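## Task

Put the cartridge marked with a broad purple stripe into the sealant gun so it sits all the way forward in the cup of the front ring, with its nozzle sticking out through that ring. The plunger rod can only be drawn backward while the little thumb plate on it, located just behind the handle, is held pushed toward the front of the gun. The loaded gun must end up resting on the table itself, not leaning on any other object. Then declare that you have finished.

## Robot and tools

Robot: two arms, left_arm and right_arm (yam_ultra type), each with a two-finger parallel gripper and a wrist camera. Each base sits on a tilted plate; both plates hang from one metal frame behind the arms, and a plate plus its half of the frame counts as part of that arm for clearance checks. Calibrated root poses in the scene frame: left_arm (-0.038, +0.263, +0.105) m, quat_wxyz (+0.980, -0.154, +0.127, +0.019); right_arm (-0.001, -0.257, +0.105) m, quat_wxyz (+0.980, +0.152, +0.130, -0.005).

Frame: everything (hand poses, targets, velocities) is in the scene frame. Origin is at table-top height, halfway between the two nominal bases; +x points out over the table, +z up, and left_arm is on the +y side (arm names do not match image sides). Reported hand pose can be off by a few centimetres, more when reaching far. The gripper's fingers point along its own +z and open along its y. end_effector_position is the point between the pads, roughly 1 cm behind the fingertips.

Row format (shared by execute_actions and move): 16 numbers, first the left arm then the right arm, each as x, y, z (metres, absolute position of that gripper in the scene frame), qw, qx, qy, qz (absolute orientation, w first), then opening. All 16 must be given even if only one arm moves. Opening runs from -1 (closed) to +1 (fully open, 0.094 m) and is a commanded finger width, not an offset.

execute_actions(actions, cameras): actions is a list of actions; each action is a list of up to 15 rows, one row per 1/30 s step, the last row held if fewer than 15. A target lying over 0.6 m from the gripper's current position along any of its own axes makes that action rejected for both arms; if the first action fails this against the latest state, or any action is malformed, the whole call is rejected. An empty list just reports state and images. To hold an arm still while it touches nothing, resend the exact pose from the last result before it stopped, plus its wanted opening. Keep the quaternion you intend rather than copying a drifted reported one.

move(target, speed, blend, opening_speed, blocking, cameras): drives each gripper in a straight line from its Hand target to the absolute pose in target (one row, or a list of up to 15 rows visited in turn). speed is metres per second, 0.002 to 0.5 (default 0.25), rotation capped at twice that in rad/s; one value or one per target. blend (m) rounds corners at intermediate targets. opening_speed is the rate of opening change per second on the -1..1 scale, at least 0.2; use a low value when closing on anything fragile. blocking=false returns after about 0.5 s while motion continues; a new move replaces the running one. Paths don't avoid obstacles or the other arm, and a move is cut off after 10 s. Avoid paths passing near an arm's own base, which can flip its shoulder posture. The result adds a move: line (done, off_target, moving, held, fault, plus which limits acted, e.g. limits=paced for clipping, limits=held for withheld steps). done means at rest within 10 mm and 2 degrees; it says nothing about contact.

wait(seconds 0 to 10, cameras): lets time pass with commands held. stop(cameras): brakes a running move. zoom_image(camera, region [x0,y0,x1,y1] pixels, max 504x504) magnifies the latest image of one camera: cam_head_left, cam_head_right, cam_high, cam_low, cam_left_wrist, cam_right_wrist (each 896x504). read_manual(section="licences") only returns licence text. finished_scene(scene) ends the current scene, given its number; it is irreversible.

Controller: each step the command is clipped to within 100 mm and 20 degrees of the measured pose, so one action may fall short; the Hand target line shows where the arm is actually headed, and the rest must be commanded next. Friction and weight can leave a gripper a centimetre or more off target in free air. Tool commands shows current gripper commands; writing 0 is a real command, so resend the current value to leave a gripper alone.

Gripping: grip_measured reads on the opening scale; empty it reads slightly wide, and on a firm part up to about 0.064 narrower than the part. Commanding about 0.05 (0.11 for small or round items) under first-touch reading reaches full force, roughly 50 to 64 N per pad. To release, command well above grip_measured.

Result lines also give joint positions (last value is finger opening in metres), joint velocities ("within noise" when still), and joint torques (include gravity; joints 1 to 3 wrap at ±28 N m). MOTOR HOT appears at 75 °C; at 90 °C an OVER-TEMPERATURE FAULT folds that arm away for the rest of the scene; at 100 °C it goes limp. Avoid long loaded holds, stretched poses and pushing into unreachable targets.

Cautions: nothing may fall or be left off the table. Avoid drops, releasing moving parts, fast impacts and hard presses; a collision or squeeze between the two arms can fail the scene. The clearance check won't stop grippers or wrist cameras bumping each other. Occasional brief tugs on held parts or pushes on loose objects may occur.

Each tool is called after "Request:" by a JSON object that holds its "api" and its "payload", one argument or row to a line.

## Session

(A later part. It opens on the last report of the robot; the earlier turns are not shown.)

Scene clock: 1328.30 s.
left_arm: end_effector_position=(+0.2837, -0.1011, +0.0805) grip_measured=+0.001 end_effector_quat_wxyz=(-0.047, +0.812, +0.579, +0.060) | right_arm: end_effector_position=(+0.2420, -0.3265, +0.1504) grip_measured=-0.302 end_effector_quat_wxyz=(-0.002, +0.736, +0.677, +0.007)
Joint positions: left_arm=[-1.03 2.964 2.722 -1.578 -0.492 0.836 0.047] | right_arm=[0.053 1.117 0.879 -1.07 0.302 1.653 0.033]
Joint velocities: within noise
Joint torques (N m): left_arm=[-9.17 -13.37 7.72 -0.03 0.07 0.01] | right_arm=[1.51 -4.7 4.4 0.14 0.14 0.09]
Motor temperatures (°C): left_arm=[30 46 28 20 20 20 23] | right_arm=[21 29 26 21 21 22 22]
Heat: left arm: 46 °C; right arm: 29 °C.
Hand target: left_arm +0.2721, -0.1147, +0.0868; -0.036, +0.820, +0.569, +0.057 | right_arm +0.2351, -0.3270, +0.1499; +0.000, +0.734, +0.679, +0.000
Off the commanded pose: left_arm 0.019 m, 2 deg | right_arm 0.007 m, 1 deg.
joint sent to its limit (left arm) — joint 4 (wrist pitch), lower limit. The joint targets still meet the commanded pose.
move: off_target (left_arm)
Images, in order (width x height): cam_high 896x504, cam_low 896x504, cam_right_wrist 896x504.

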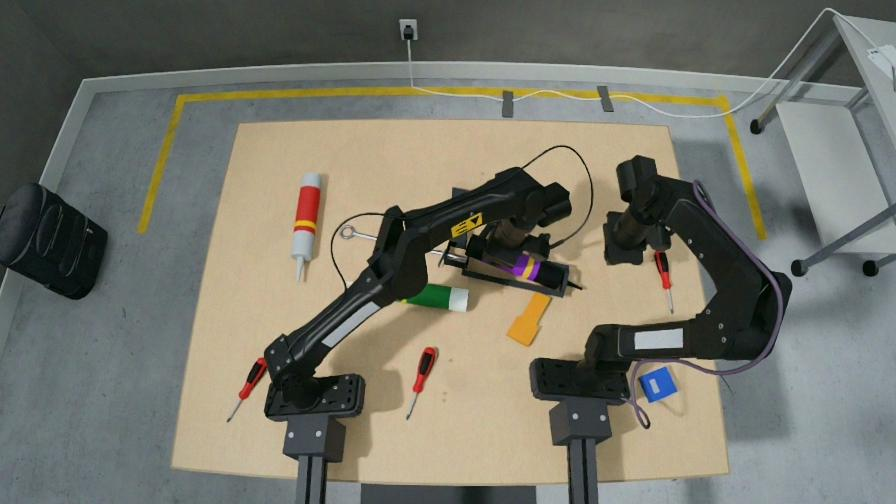

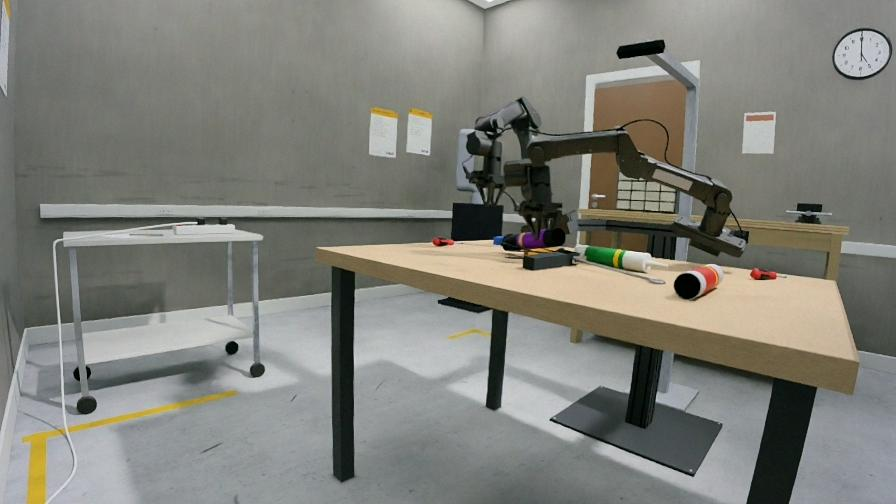

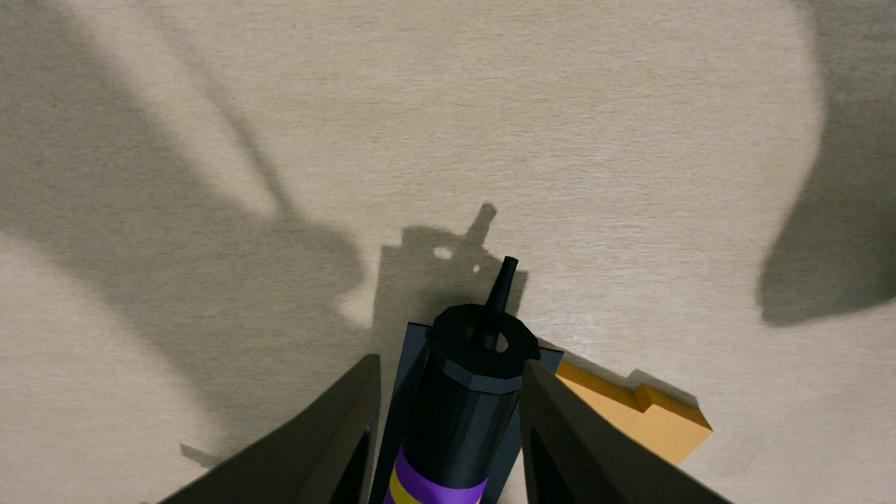

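Request:
{"api": "move", "payload": {
  "target": [
    [0.2725,-0.1155,0.070,-0.0099,0.8215,0.5699,0.0143,-0.4,0.235,-0.327,0.15,0,0.7343,0.6788,0,-0.3]
  ],
  "speed": [0.04],
  "cameras": ["cam_right_wrist","cam_low","cam_high"]
}}

Request:
{"api": "zoom_image", "payload": {
  "camera": "cam_right_wrist",
  "region": [350, 220, 600, 470]
}}

Request:
{"api": "zoom_image", "payload": {
  "camera": "cam_low",
  "region": [490, 210, 570, 265]
}}

Request:
{"api": "zoom_image", "payload": {
  "camera": "cam_high",
  "region": [430, 220, 600, 310]
}}

Scene clock: 1341.93 s.
left_arm: end_effector_position=(+0.2711, -0.1103, +0.0596) grip_measured=+0.001 end_effector_quat_wxyz=(-0.026, +0.821, +0.570, +0.032) | right_arm: end_effector_position=(+0.2420, -0.3265, +0.1504) grip_measured=-0.302 end_effector_quat_wxyz=(-0.002, +0.736, +0.677, +0.007)
Joint positions: left_arm=[-1.027 2.836 2.389 -1.318 -0.443 0.889 0.047] | right_arm=[0.053 1.117 0.879 -1.07 0.302 1.653 0.033]
Joint velocities: within noise
Joint torques (N m): left_arm=[-5.86 -17.14 4.14 0.3 0.31 0.17] | right_arm=[1.5 -4.71 4.4 0.14 0.14 0.1]
Motor temperatures (°C): left_arm=[30 49 27 20 20 20 23] | right_arm=[21 29 26 21 21 22 22]
Heat: left arm: 49 °C; right arm: 29 °C.
Hand target: left_arm +0.2725, -0.1155, +0.0700; -0.011, +0.822, +0.570, +0.015 | right_arm +0.2351, -0.3270, +0.1499; +0.000, +0.734, +0.679, +0.000
Off the commanded pose: left_arm 0.012 m, 3 deg | right_arm 0.007 m, 1 deg.
move: off_target (left_arm)
Images, in order (width x height): cam_high 896x504, cam_low 896x504, cam_right_wrist 896x504.

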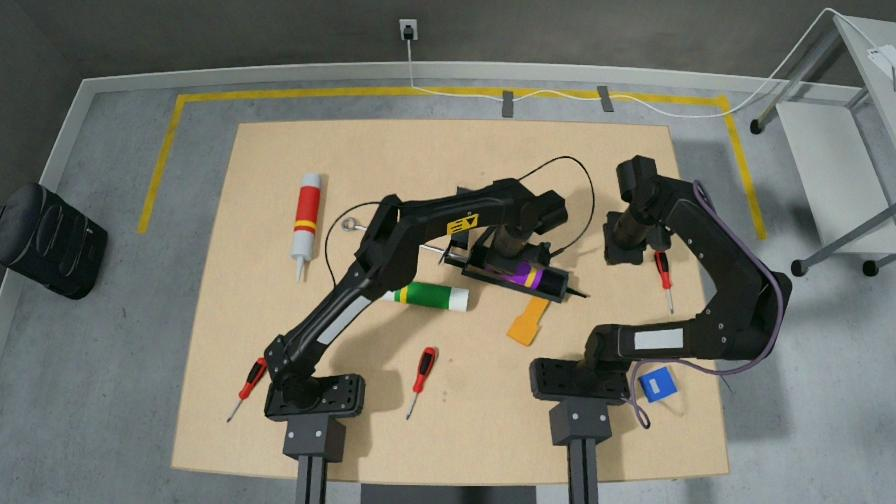

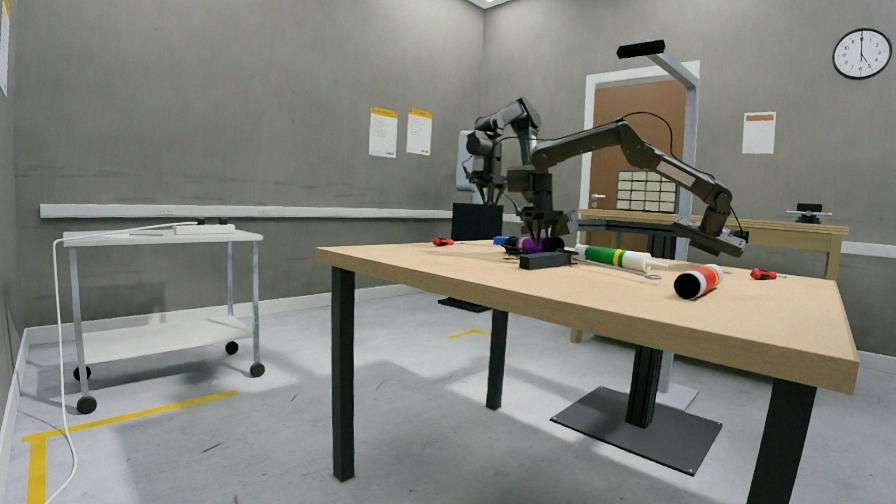

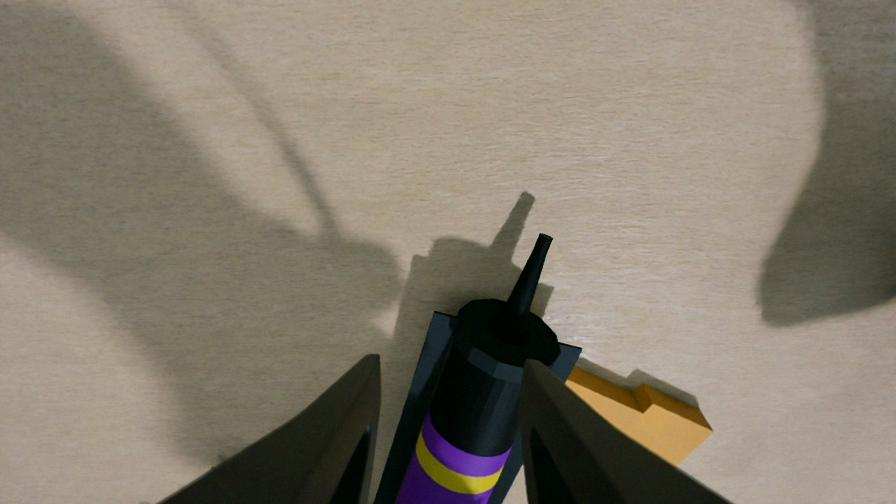

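Scaled by 2.016 from the camera's 896x504 image, which has a finer 1280x720 frame.

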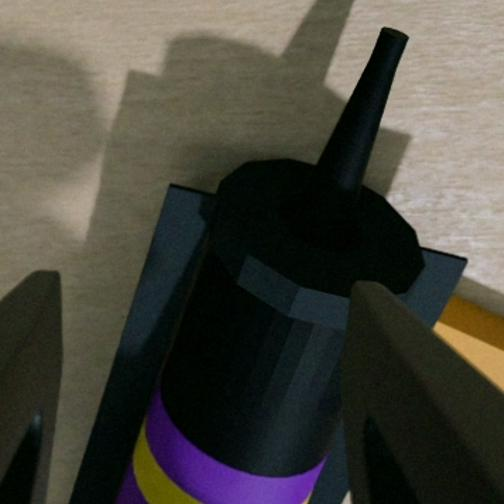

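Scaled by 6.300 from the camera's 896x504 image, which has a finer 1280x720 frame.

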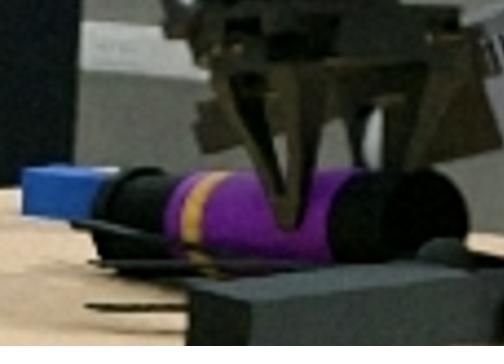

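Scaled by 2.965 from the camera's 896x504 image, which has a finer 1280x720 frame.

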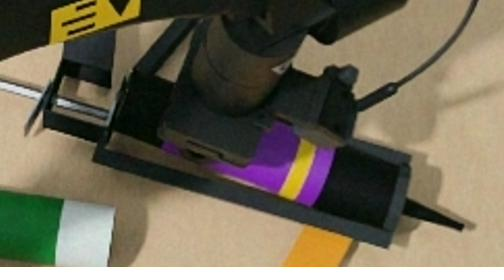

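Request:
{"api": "zoom_image", "payload": {
  "camera": "cam_right_wrist",
  "region": [440, 220, 580, 380]
}}

Request:
{"api": "zoom_image", "payload": {
  "camera": "cam_head_left",
  "region": [360, 160, 530, 240]
}}

Scaled by 3.150 from the camera's 896x504 image, which has a finer 1280x720 frame.

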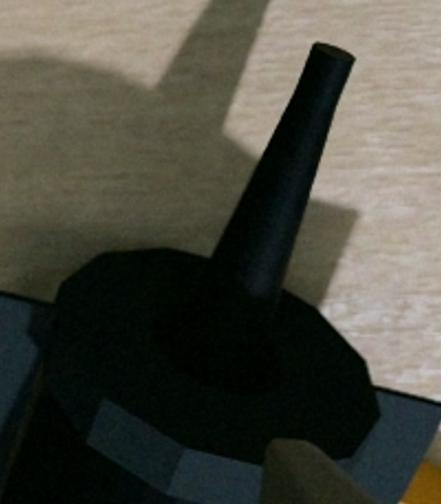

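This scene's latest camera images include none from cam_head_left. They are from: cam_high, cam_low, cam_right_wrist. cam_head_left's image comes with the result of a call that names it in "cameras".

Request:
{"api": "move", "payload": {
  "target": [
    [0.2715,-0.1175,0.060,0.0099,0.8215,0.5699,-0.0143,-0.4,0.235,-0.327,0.15,0,0.7343,0.6788,0,-0.3]
  ],
  "speed": [0.03],
  "cameras": ["cam_right_wrist","cam_low","cam_high","cam_head_left"]
}}

Request:
{"api": "zoom_image", "payload": {
  "camera": "cam_right_wrist",
  "region": [440, 200, 600, 380]
}}

Request:
{"api": "zoom_image", "payload": {
  "camera": "cam_low",
  "region": [490, 210, 570, 265]
}}

Request:
{"api": "zoom_image", "payload": {
  "camera": "cam_high",
  "region": [430, 220, 600, 310]
}}

Request:
{"api": "zoom_image", "payload": {
  "camera": "cam_head_left",
  "region": [360, 160, 540, 250]
}}

Scene clock: 1357.43 s.
left_arm: end_effector_position=(+0.2703, -0.1078, +0.0470) grip_measured=+0.001 end_effector_quat_wxyz=(-0.016, +0.819, +0.574, +0.010) | right_arm: end_effector_position=(+0.2420, -0.3265, +0.1504) grip_measured=-0.302 end_effector_quat_wxyz=(-0.002, +0.736, +0.677, +0.007)
Joint positions: left_arm=[-1.003 2.78 2.248 -1.196 -0.404 0.918 0.047] | right_arm=[0.053 1.117 0.879 -1.07 0.302 1.653 0.033]
Joint velocities: within noise
Joint torques (N m): left_arm=[-6.02 -17.48 3.96 0.46 0.49 0.29] | right_arm=[1.5 -4.71 4.4 0.14 0.14 0.09]
Motor temperatures (°C): left_arm=[29 59 27 20 21 20 23] | right_arm=[21 29 26 21 21 22 22]
Heat: left arm: 59 °C; right arm: 29 °C.
Hand target: left_arm +0.2717, -0.1173, +0.0603; +0.008, +0.822, +0.570, -0.013 | right_arm +0.2351, -0.3270, +0.1499; +0.000, +0.734, +0.679, +0.000
Off the commanded pose: left_arm 0.016 m, 4 deg | right_arm 0.007 m, 1 deg.
move: off_target (left_arm)
Images, in order (width x height): cam_head_left 896x504, cam_high 896x504, cam_low 896x504, cam_right_wrist 896x504.

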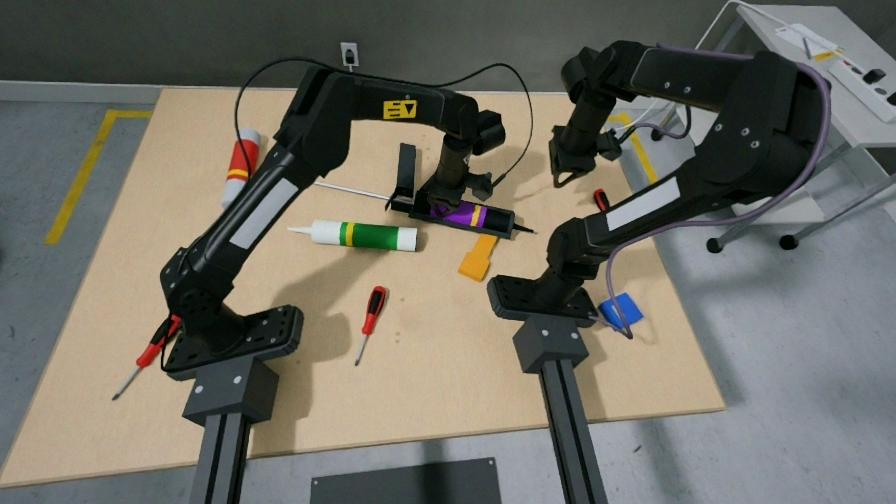

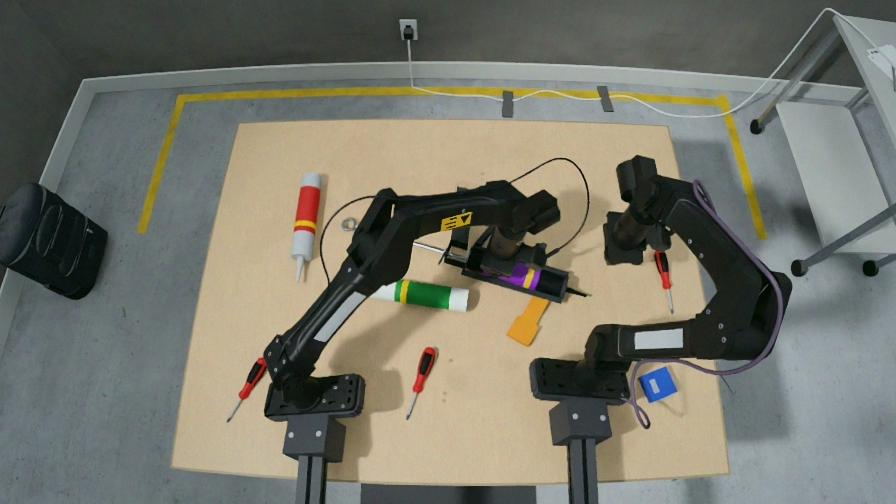

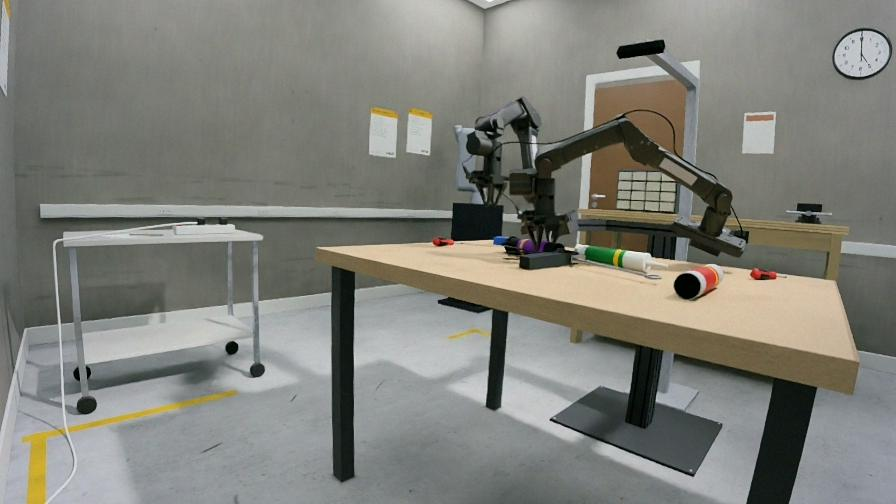

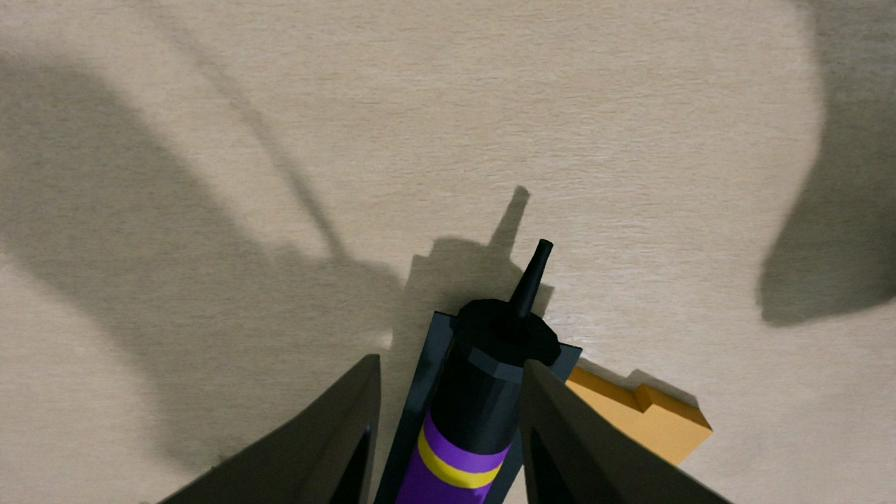

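Scaled by 2.800 from the camera's 896x504 image, which has a finer 1280x720 frame.

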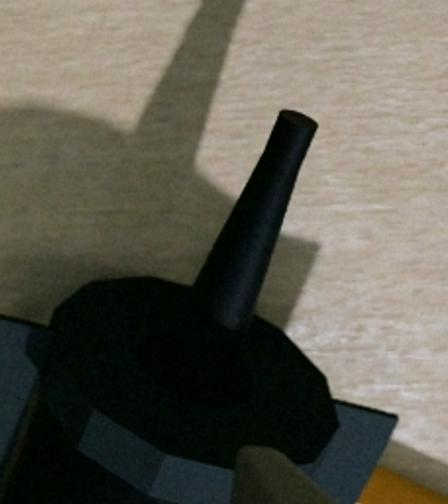

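Scaled by 6.300 from the camera's 896x504 image, which has a finer 1280x720 frame.

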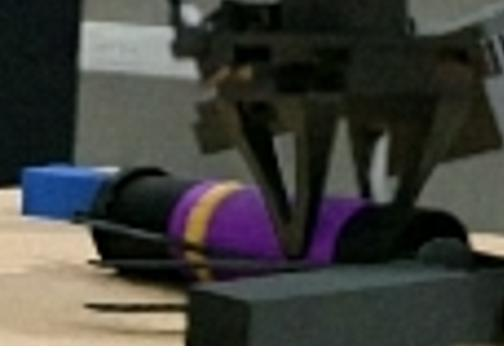

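Scaled by 2.965 from the camera's 896x504 image, which has a finer 1280x720 frame.

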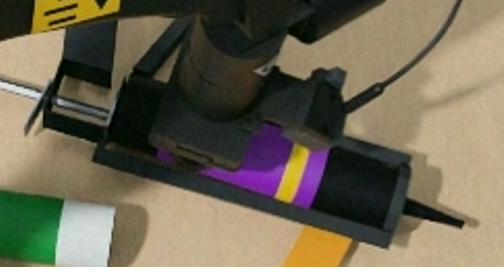

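Scaled by 2.800 from the camera's 896x504 image, which has a finer 1280x720 frame.

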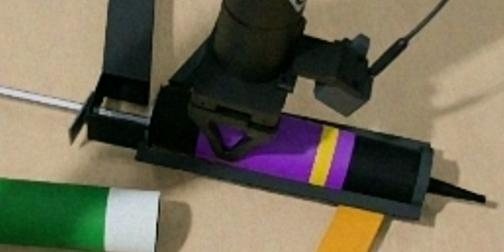

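Request:
{"api": "move", "payload": {
  "target": [
    [0.2715,-0.1150,0.062,0.0099,0.8215,0.5699,-0.0143,0.35,0.235,-0.327,0.15,0,0.7343,0.6788,0,-0.3],
    [0.2715,-0.1150,0.14,0,0.8215,0.5699,0,0.35,0.235,-0.327,0.15,0,0.7343,0.6788,0,-0.3],
    [0.300,0.00,0.22,0,0.7933,0.6088,0,0.35,0.235,-0.327,0.15,0,0.7343,0.6788,0,-0.3]
  ],
  "speed": [0.05,0.08,0.25],
  "opening_speed": 0.5,
  "cameras": ["cam_right_wrist","cam_low","cam_high","cam_head_left","cam_left_wrist"]
}}

Request:
{"api": "zoom_image", "payload": {
  "camera": "cam_right_wrist",
  "region": [440, 200, 600, 380]
}}

Request:
{"api": "zoom_image", "payload": {
  "camera": "cam_high",
  "region": [430, 220, 600, 310]
}}

Request:
{"api": "zoom_image", "payload": {
  "camera": "cam_head_left",
  "region": [360, 160, 540, 250]
}}

Scene clock: 1373.23 s.
left_arm: end_effector_position=(+0.3037, -0.0048, +0.2230) grip_measured=+0.348 end_effector_quat_wxyz=(+0.012, +0.789, +0.614, -0.001) | right_arm: end_effector_position=(+0.2420, -0.3265, +0.1504) grip_measured=-0.302 end_effector_quat_wxyz=(-0.002, +0.736, +0.677, +0.007)
Joint positions: left_arm=[-0.967 2.323 2.215 -1.544 -0.387 0.879 0.063] | right_arm=[0.053 1.117 0.879 -1.07 0.302 1.653 0.033]
Joint velocities: within noise
Joint torques (N m): left_arm=[-4.96 -11.85 3.79 0.16 0.01 0.05] | right_arm=[1.5 -4.7 4.4 0.15 0.14 0.09]
Motor temperatures (°C): left_arm=[28 62 27 20 21 20 23] | right_arm=[21 29 26 21 21 22 22]
Heat: left arm: 62 °C; right arm: 29 °C.
Hand target: left_arm +0.3001, +0.0000, +0.2200; +0.000, +0.793, +0.609, +0.000 | right_arm +0.2351, -0.3270, +0.1499; +0.000, +0.734, +0.679, +0.000
Off the commanded pose: left_arm 0.007 m, 2 deg | right_arm 0.007 m, 1 deg.
move: done
Images, in order (width x height): cam_head_left 896x504, cam_high 896x504, cam_low 896x504, cam_left_wrist 896x504, cam_right_wrist 896x504.

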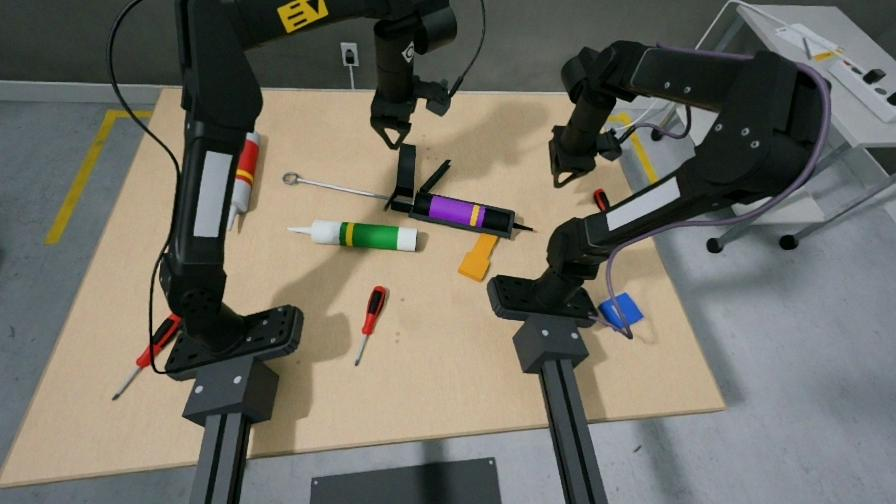

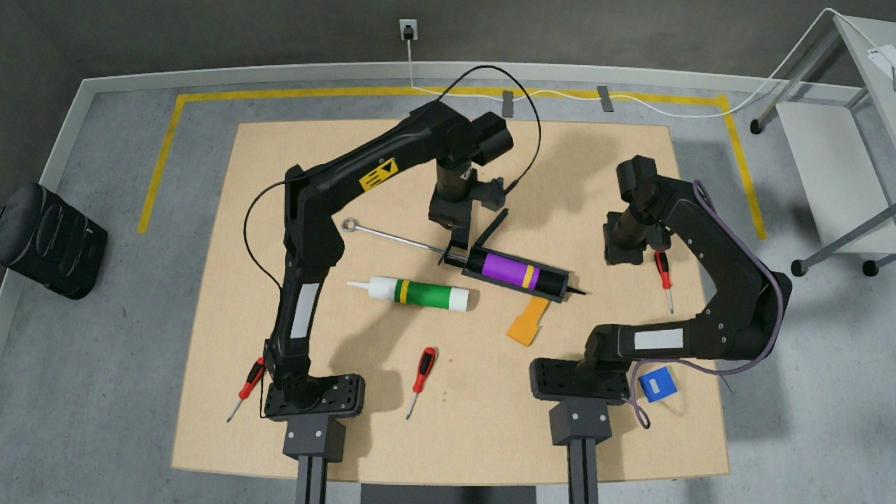

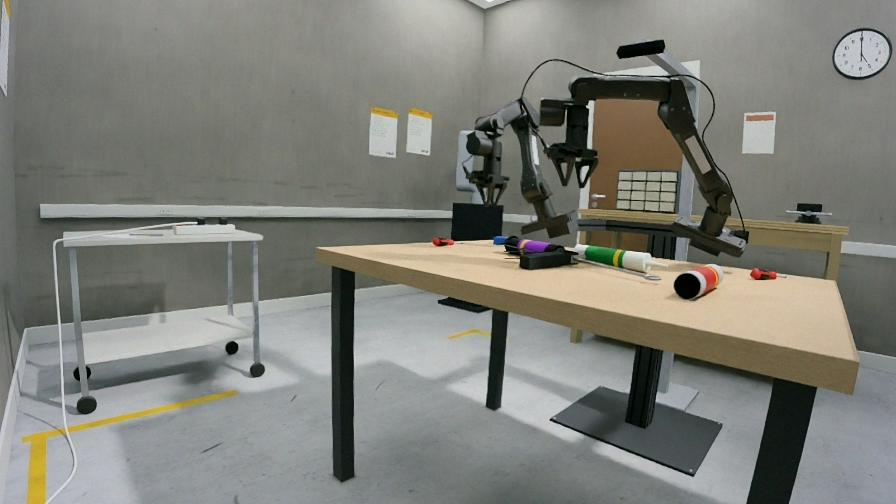

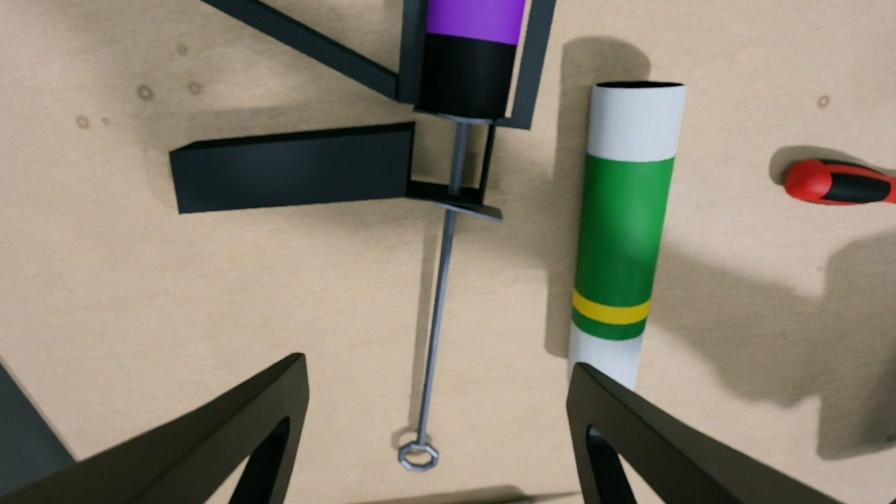

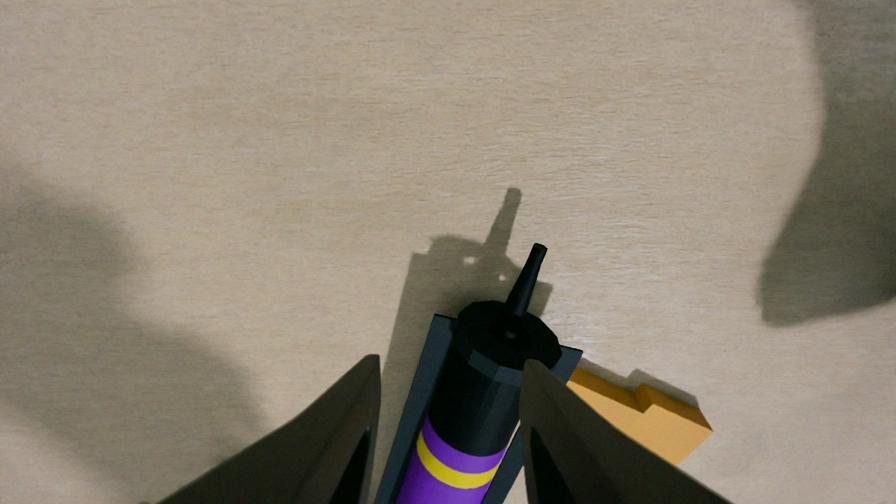

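Scaled by 2.800 from the camera's 896x504 image, which has a finer 1280x720 frame.

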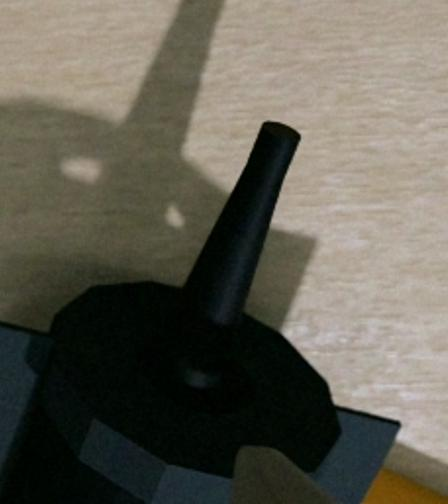

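Scaled by 2.965 from the camera's 896x504 image, which has a finer 1280x720 frame.

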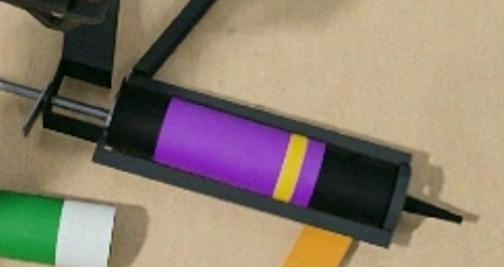

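Scaled by 2.800 from the camera's 896x504 image, which has a finer 1280x720 frame.

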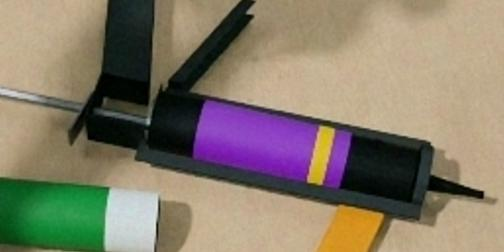

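Request:
{"api": "zoom_image", "payload": {
  "camera": "cam_right_wrist",
  "region": [480, 290, 545, 370]
}}

Request:
{"api": "zoom_image", "payload": {
  "camera": "cam_left_wrist",
  "region": [380, 0, 580, 240]
}}

Scaled by 6.300 from the camera's 896x504 image, which has a finer 1280x720 frame.

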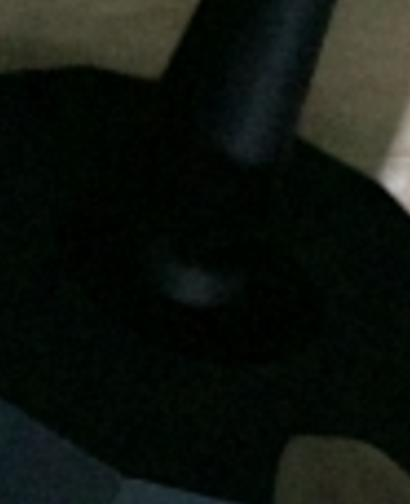

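Scaled by 2.100 from the camera's 896x504 image, which has a finer 1280x720 frame.

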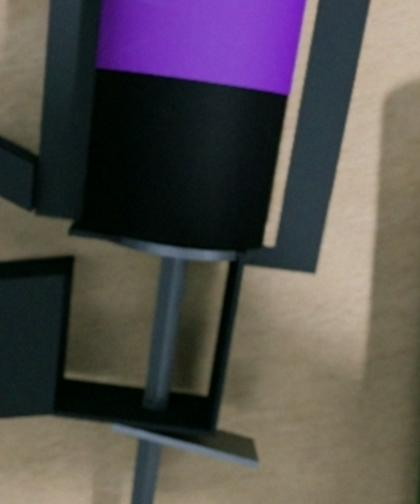

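Request:
{"api": "move", "payload": {
  "target": [
    [0.335,0.12,0.16,0,0.8033,0.5955,0,0.0,0.240,-0.32,0.24,0,0.7343,0.6788,0,-0.3],
    [0.335,0.13,0.13,0,0.8033,0.5955,0,-0.5,0.250,-0.32,0.24,0,0.1564,0.9877,0,-0.3],
    [0.335,0.13,0.13,0,0.8033,0.5955,0,-0.5,0.225,-0.290,0.19,0,-0.5948,0.8039,0,-0.3]
  ],
  "speed": [0.2,0.5,0.5],
  "cameras": ["cam_right_wrist","cam_high","cam_left_wrist"]
}}

Scene clock: 1416.20 s.
left_arm: end_effector_position=(+0.3342, +0.1244, +0.1249) grip_measured=-0.498 end_effector_quat_wxyz=(-0.008, +0.805, +0.594, +0.000) | right_arm: end_effector_position=(+0.2271, -0.2909, +0.1917) grip_measured=-0.302 end_effector_quat_wxyz=(-0.006, -0.593, +0.805, -0.001)
Joint positions: left_arm=[-0.621 2.02 1.557 -1.087 -0.406 1.289 0.024] | right_arm=[0.365 1.117 0.977 -1.299 0.383 -0.939 0.033]
Joint velocities: within noise
Joint torques (N m): left_arm=[-3.55 -12.97 3.66 0.28 0.07 0.13] | right_arm=[0.84 -3.79 4.37 0.4 -0.05 -0.06]
Motor temperatures (°C): left_arm=[27 47 26 20 20 20 21] | right_arm=[21 28 27 21 21 22 22]
Heat: left arm: 47 °C; right arm: 28 °C.
Hand target: left_arm +0.3349, +0.1299, +0.1298; +0.000, +0.803, +0.595, +0.000 | right_arm +0.2250, -0.2899, +0.1900; +0.000, -0.595, +0.804, +0.000
Off the commanded pose: left_arm 0.008 m, 1 deg | right_arm 0.003 m, 1 deg.
move: done
Images, in order (width x height): cam_high 896x504, cam_left_wrist 896x504, cam_right_wrist 896x504.

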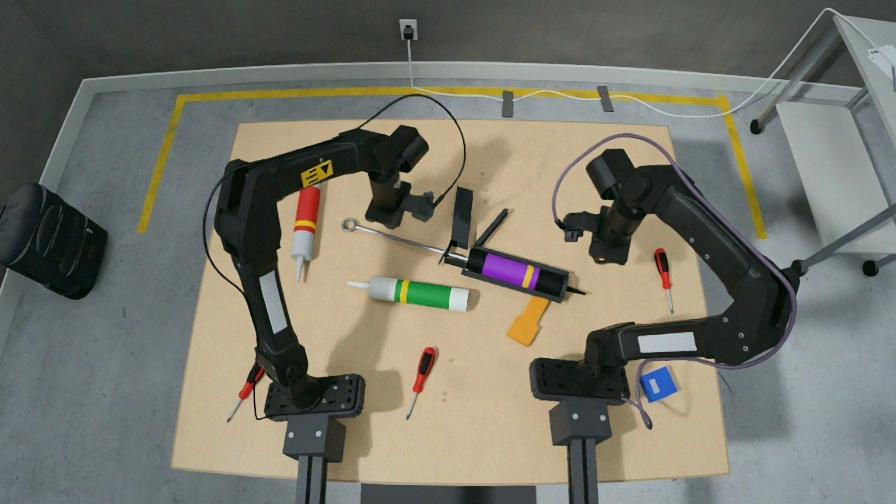

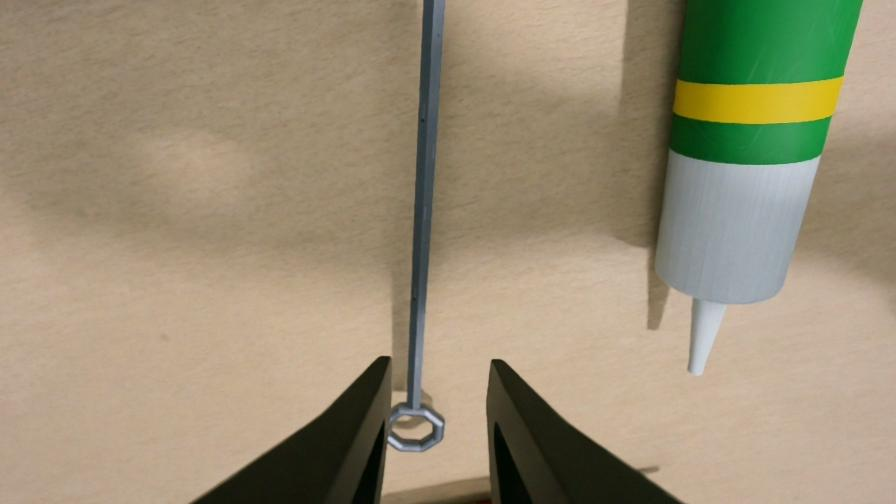

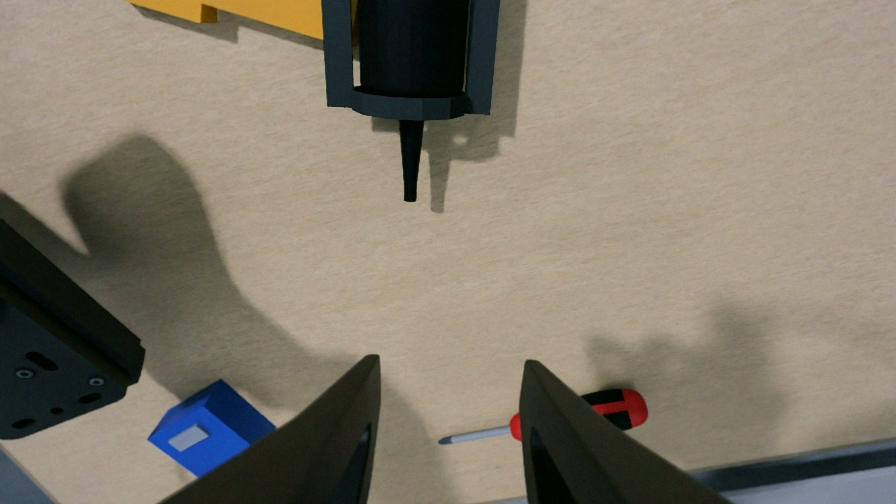

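Request:
{"api": "move", "payload": {
  "target": [
    [0.364,0.198,0.08,0,0.8033,0.5955,0,-0.5,0.2075,-0.2775,0.075,0,-0.5948,0.8039,0,-0.3]
  ],
  "speed": [0.15],
  "cameras": ["cam_right_wrist","cam_left_wrist"]
}}

Scene clock: 1436.57 s.
left_arm: end_effector_position=(+0.3655, +0.1974, +0.0751) grip_measured=-0.498 end_effector_quat_wxyz=(-0.010, +0.802, +0.597, +0.004) | right_arm: end_effector_position=(+0.2121, -0.2805, +0.0797) grip_measured=-0.302 end_effector_quat_wxyz=(+0.002, -0.591, +0.806, -0.009)
Joint positions: left_arm=[-0.383 2.005 1.466 -0.91 -0.398 1.54 0.024] | right_arm=[0.21 1.176 0.558 -0.738 0.366 -1.106 0.033]
Joint velocities: within noise
Joint torques (N m): left_arm=[-3.85 -13.03 3.44 0.27 0.19 0.12] | right_arm=[0.66 -2.1 3.82 0.41 -0.16 -0.05]
Motor temperatures (°C): left_arm=[27 46 26 20 20 20 21] | right_arm=[21 28 26 21 20 22 22]
Heat: left arm: 46 °C; right arm: 28 °C.
Hand target: left_arm +0.3640, +0.1980, +0.0799; +0.000, +0.803, +0.595, +0.000 | right_arm +0.2075, -0.2776, +0.0753; +0.000, -0.595, +0.804, +0.000
Off the commanded pose: left_arm 0.005 m, 1 deg | right_arm 0.007 m, 1 deg.
move: done
Images, in order (width x height): cam_left_wrist 896x504, cam_right_wrist 896x504.

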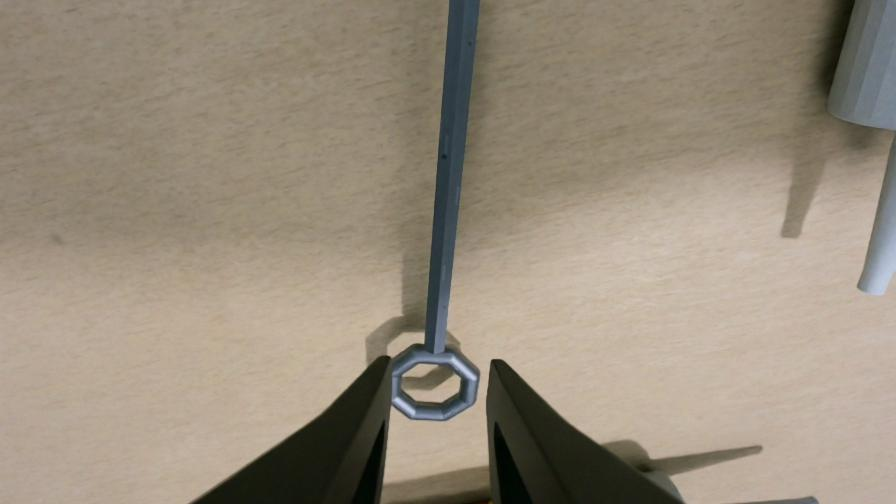

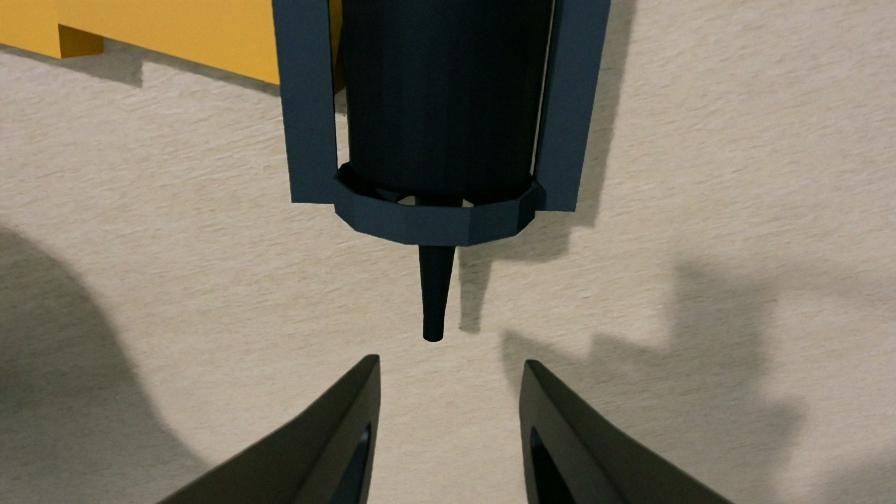

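Request:
{"api": "move", "payload": {
  "target": [
    [0.367,0.203,0.03,0,0.8033,0.5955,0,-0.5,0.2025,-0.2845,0.014,0,-0.5948,0.8039,0,-0.3]
  ],
  "speed": [0.06],
  "cameras": ["cam_right_wrist","cam_left_wrist"]
}}

Scene clock: 1452.47 s.
left_arm: end_effector_position=(+0.3762, +0.2052, +0.0431) grip_measured=-0.498 end_effector_quat_wxyz=(+0.008, +0.798, +0.602, +0.017) | right_arm: end_effector_position=(+0.2077, -0.2876, +0.0178) grip_measured=-0.302 end_effector_quat_wxyz=(+0.001, -0.591, +0.806, -0.010)
Joint positions: left_arm=[-0.326 2.034 1.398 -0.739 -0.388 1.606 0.024] | right_arm=[0.057 1.367 0.414 -0.352 0.331 -1.265 0.033]
Joint velocities: within noise
Joint torques (N m): left_arm=[-3.37 -8.95 3.47 0.33 0.19 0.12] | right_arm=[0.75 -2.59 2.5 0.43 -0.17 -0.05]
Motor temperatures (°C): left_arm=[27 49 26 20 20 20 21] | right_arm=[21 28 26 21 20 22 22]
Heat: left arm: 49 °C; right arm: 28 °C.
Hand target: left_arm +0.3667, +0.2031, +0.0304; +0.000, +0.803, +0.596, +0.000 | right_arm +0.2024, -0.2845, +0.0143; +0.000, -0.595, +0.804, +0.000
Off the commanded pose: left_arm 0.016 m, 2 deg | right_arm 0.007 m, 1 deg.
move: off_target (left_arm)
Images, in order (width x height): cam_left_wrist 896x504, cam_right_wrist 896x504.

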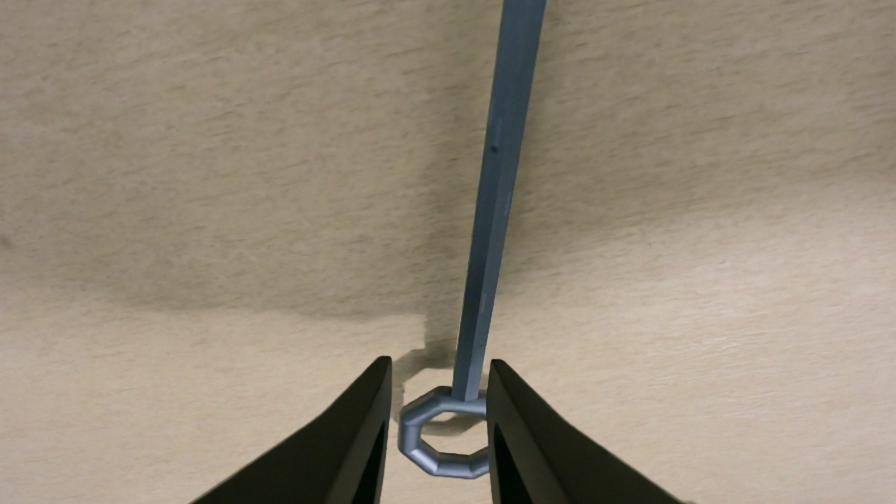

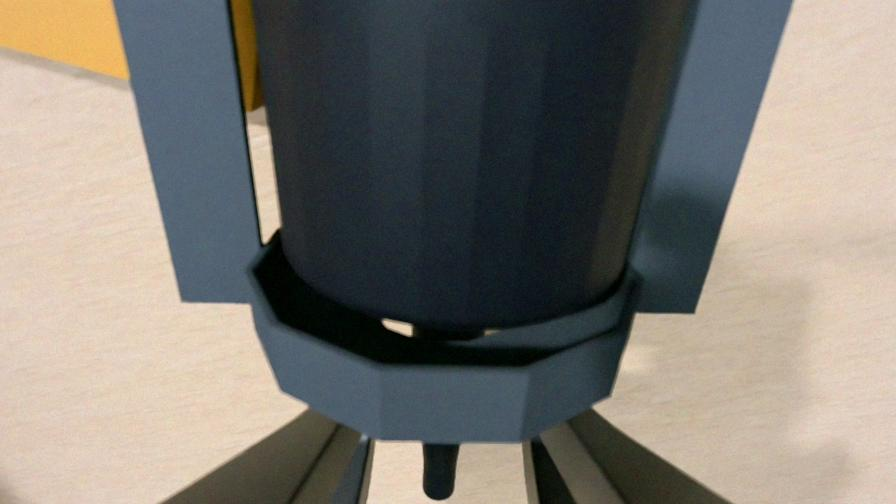

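Request:
{"api": "move", "payload": {
  "target": [
    [0.3585,0.1975,0.018,0,0.8033,0.5955,0,-0.5,0.2025,-0.2845,0.014,0,-0.5948,0.8039,0,-0.3]
  ],
  "speed": [0.05],
  "cameras": ["cam_left_wrist","cam_head_left"]
}}

Scene clock: 1461.13 s.
left_arm: end_effector_position=(+0.3686, +0.2020, +0.0303) grip_measured=-0.498 end_effector_quat_wxyz=(+0.008, +0.799, +0.602, +0.017) | right_arm: end_effector_position=(+0.2079, -0.2875, +0.0178) grip_measured=-0.302 end_effector_quat_wxyz=(+0.001, -0.592, +0.806, -0.010)
Joint positions: left_arm=[-0.326 2.044 1.349 -0.682 -0.388 1.606 0.024] | right_arm=[0.057 1.367 0.414 -0.351 0.331 -1.265 0.033]
Joint velocities: within noise
Joint torques (N m): left_arm=[-3.9 -8.73 3.26 0.36 0.18 0.04] | right_arm=[0.75 -2.62 2.51 0.42 -0.15 -0.05]
Motor temperatures (°C): left_arm=[27 48 26 20 21 20 21] | right_arm=[21 28 26 21 20 22 22]
Heat: left arm: 48 °C; right arm: 28 °C.
Hand target: left_arm +0.3583, +0.1977, +0.0185; +0.000, +0.803, +0.596, +0.000 | right_arm +0.2024, -0.2845, +0.0143; +0.000, -0.595, +0.804, +0.000
Off the commanded pose: left_arm 0.017 m, 2 deg | right_arm 0.007 m, 1 deg.
move: off_target (left_arm)
Images, in order (width x height): cam_head_left 896x504, cam_left_wrist 896x504.

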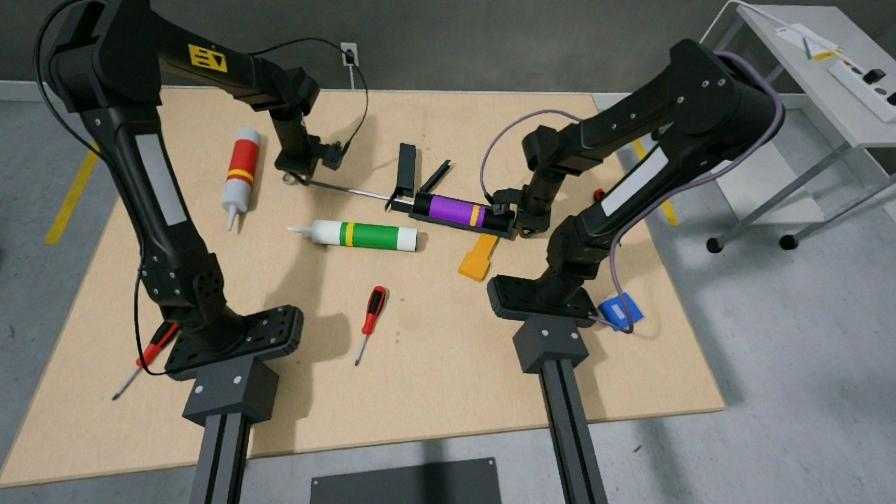

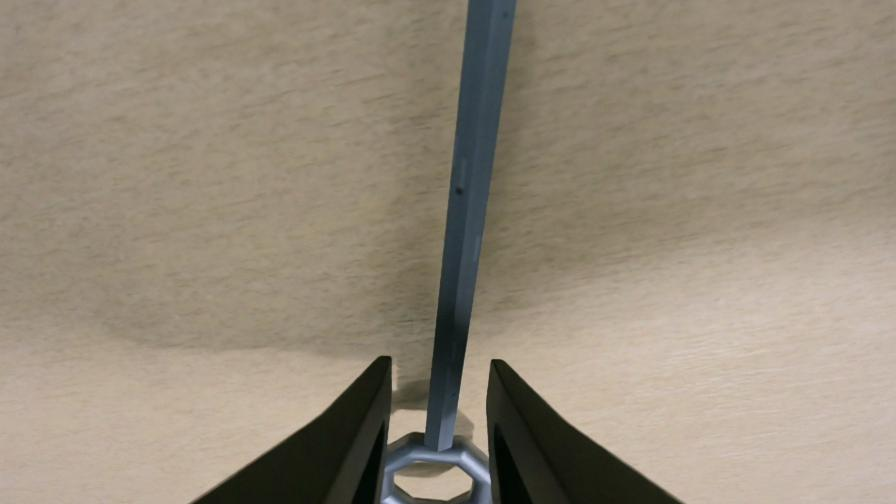

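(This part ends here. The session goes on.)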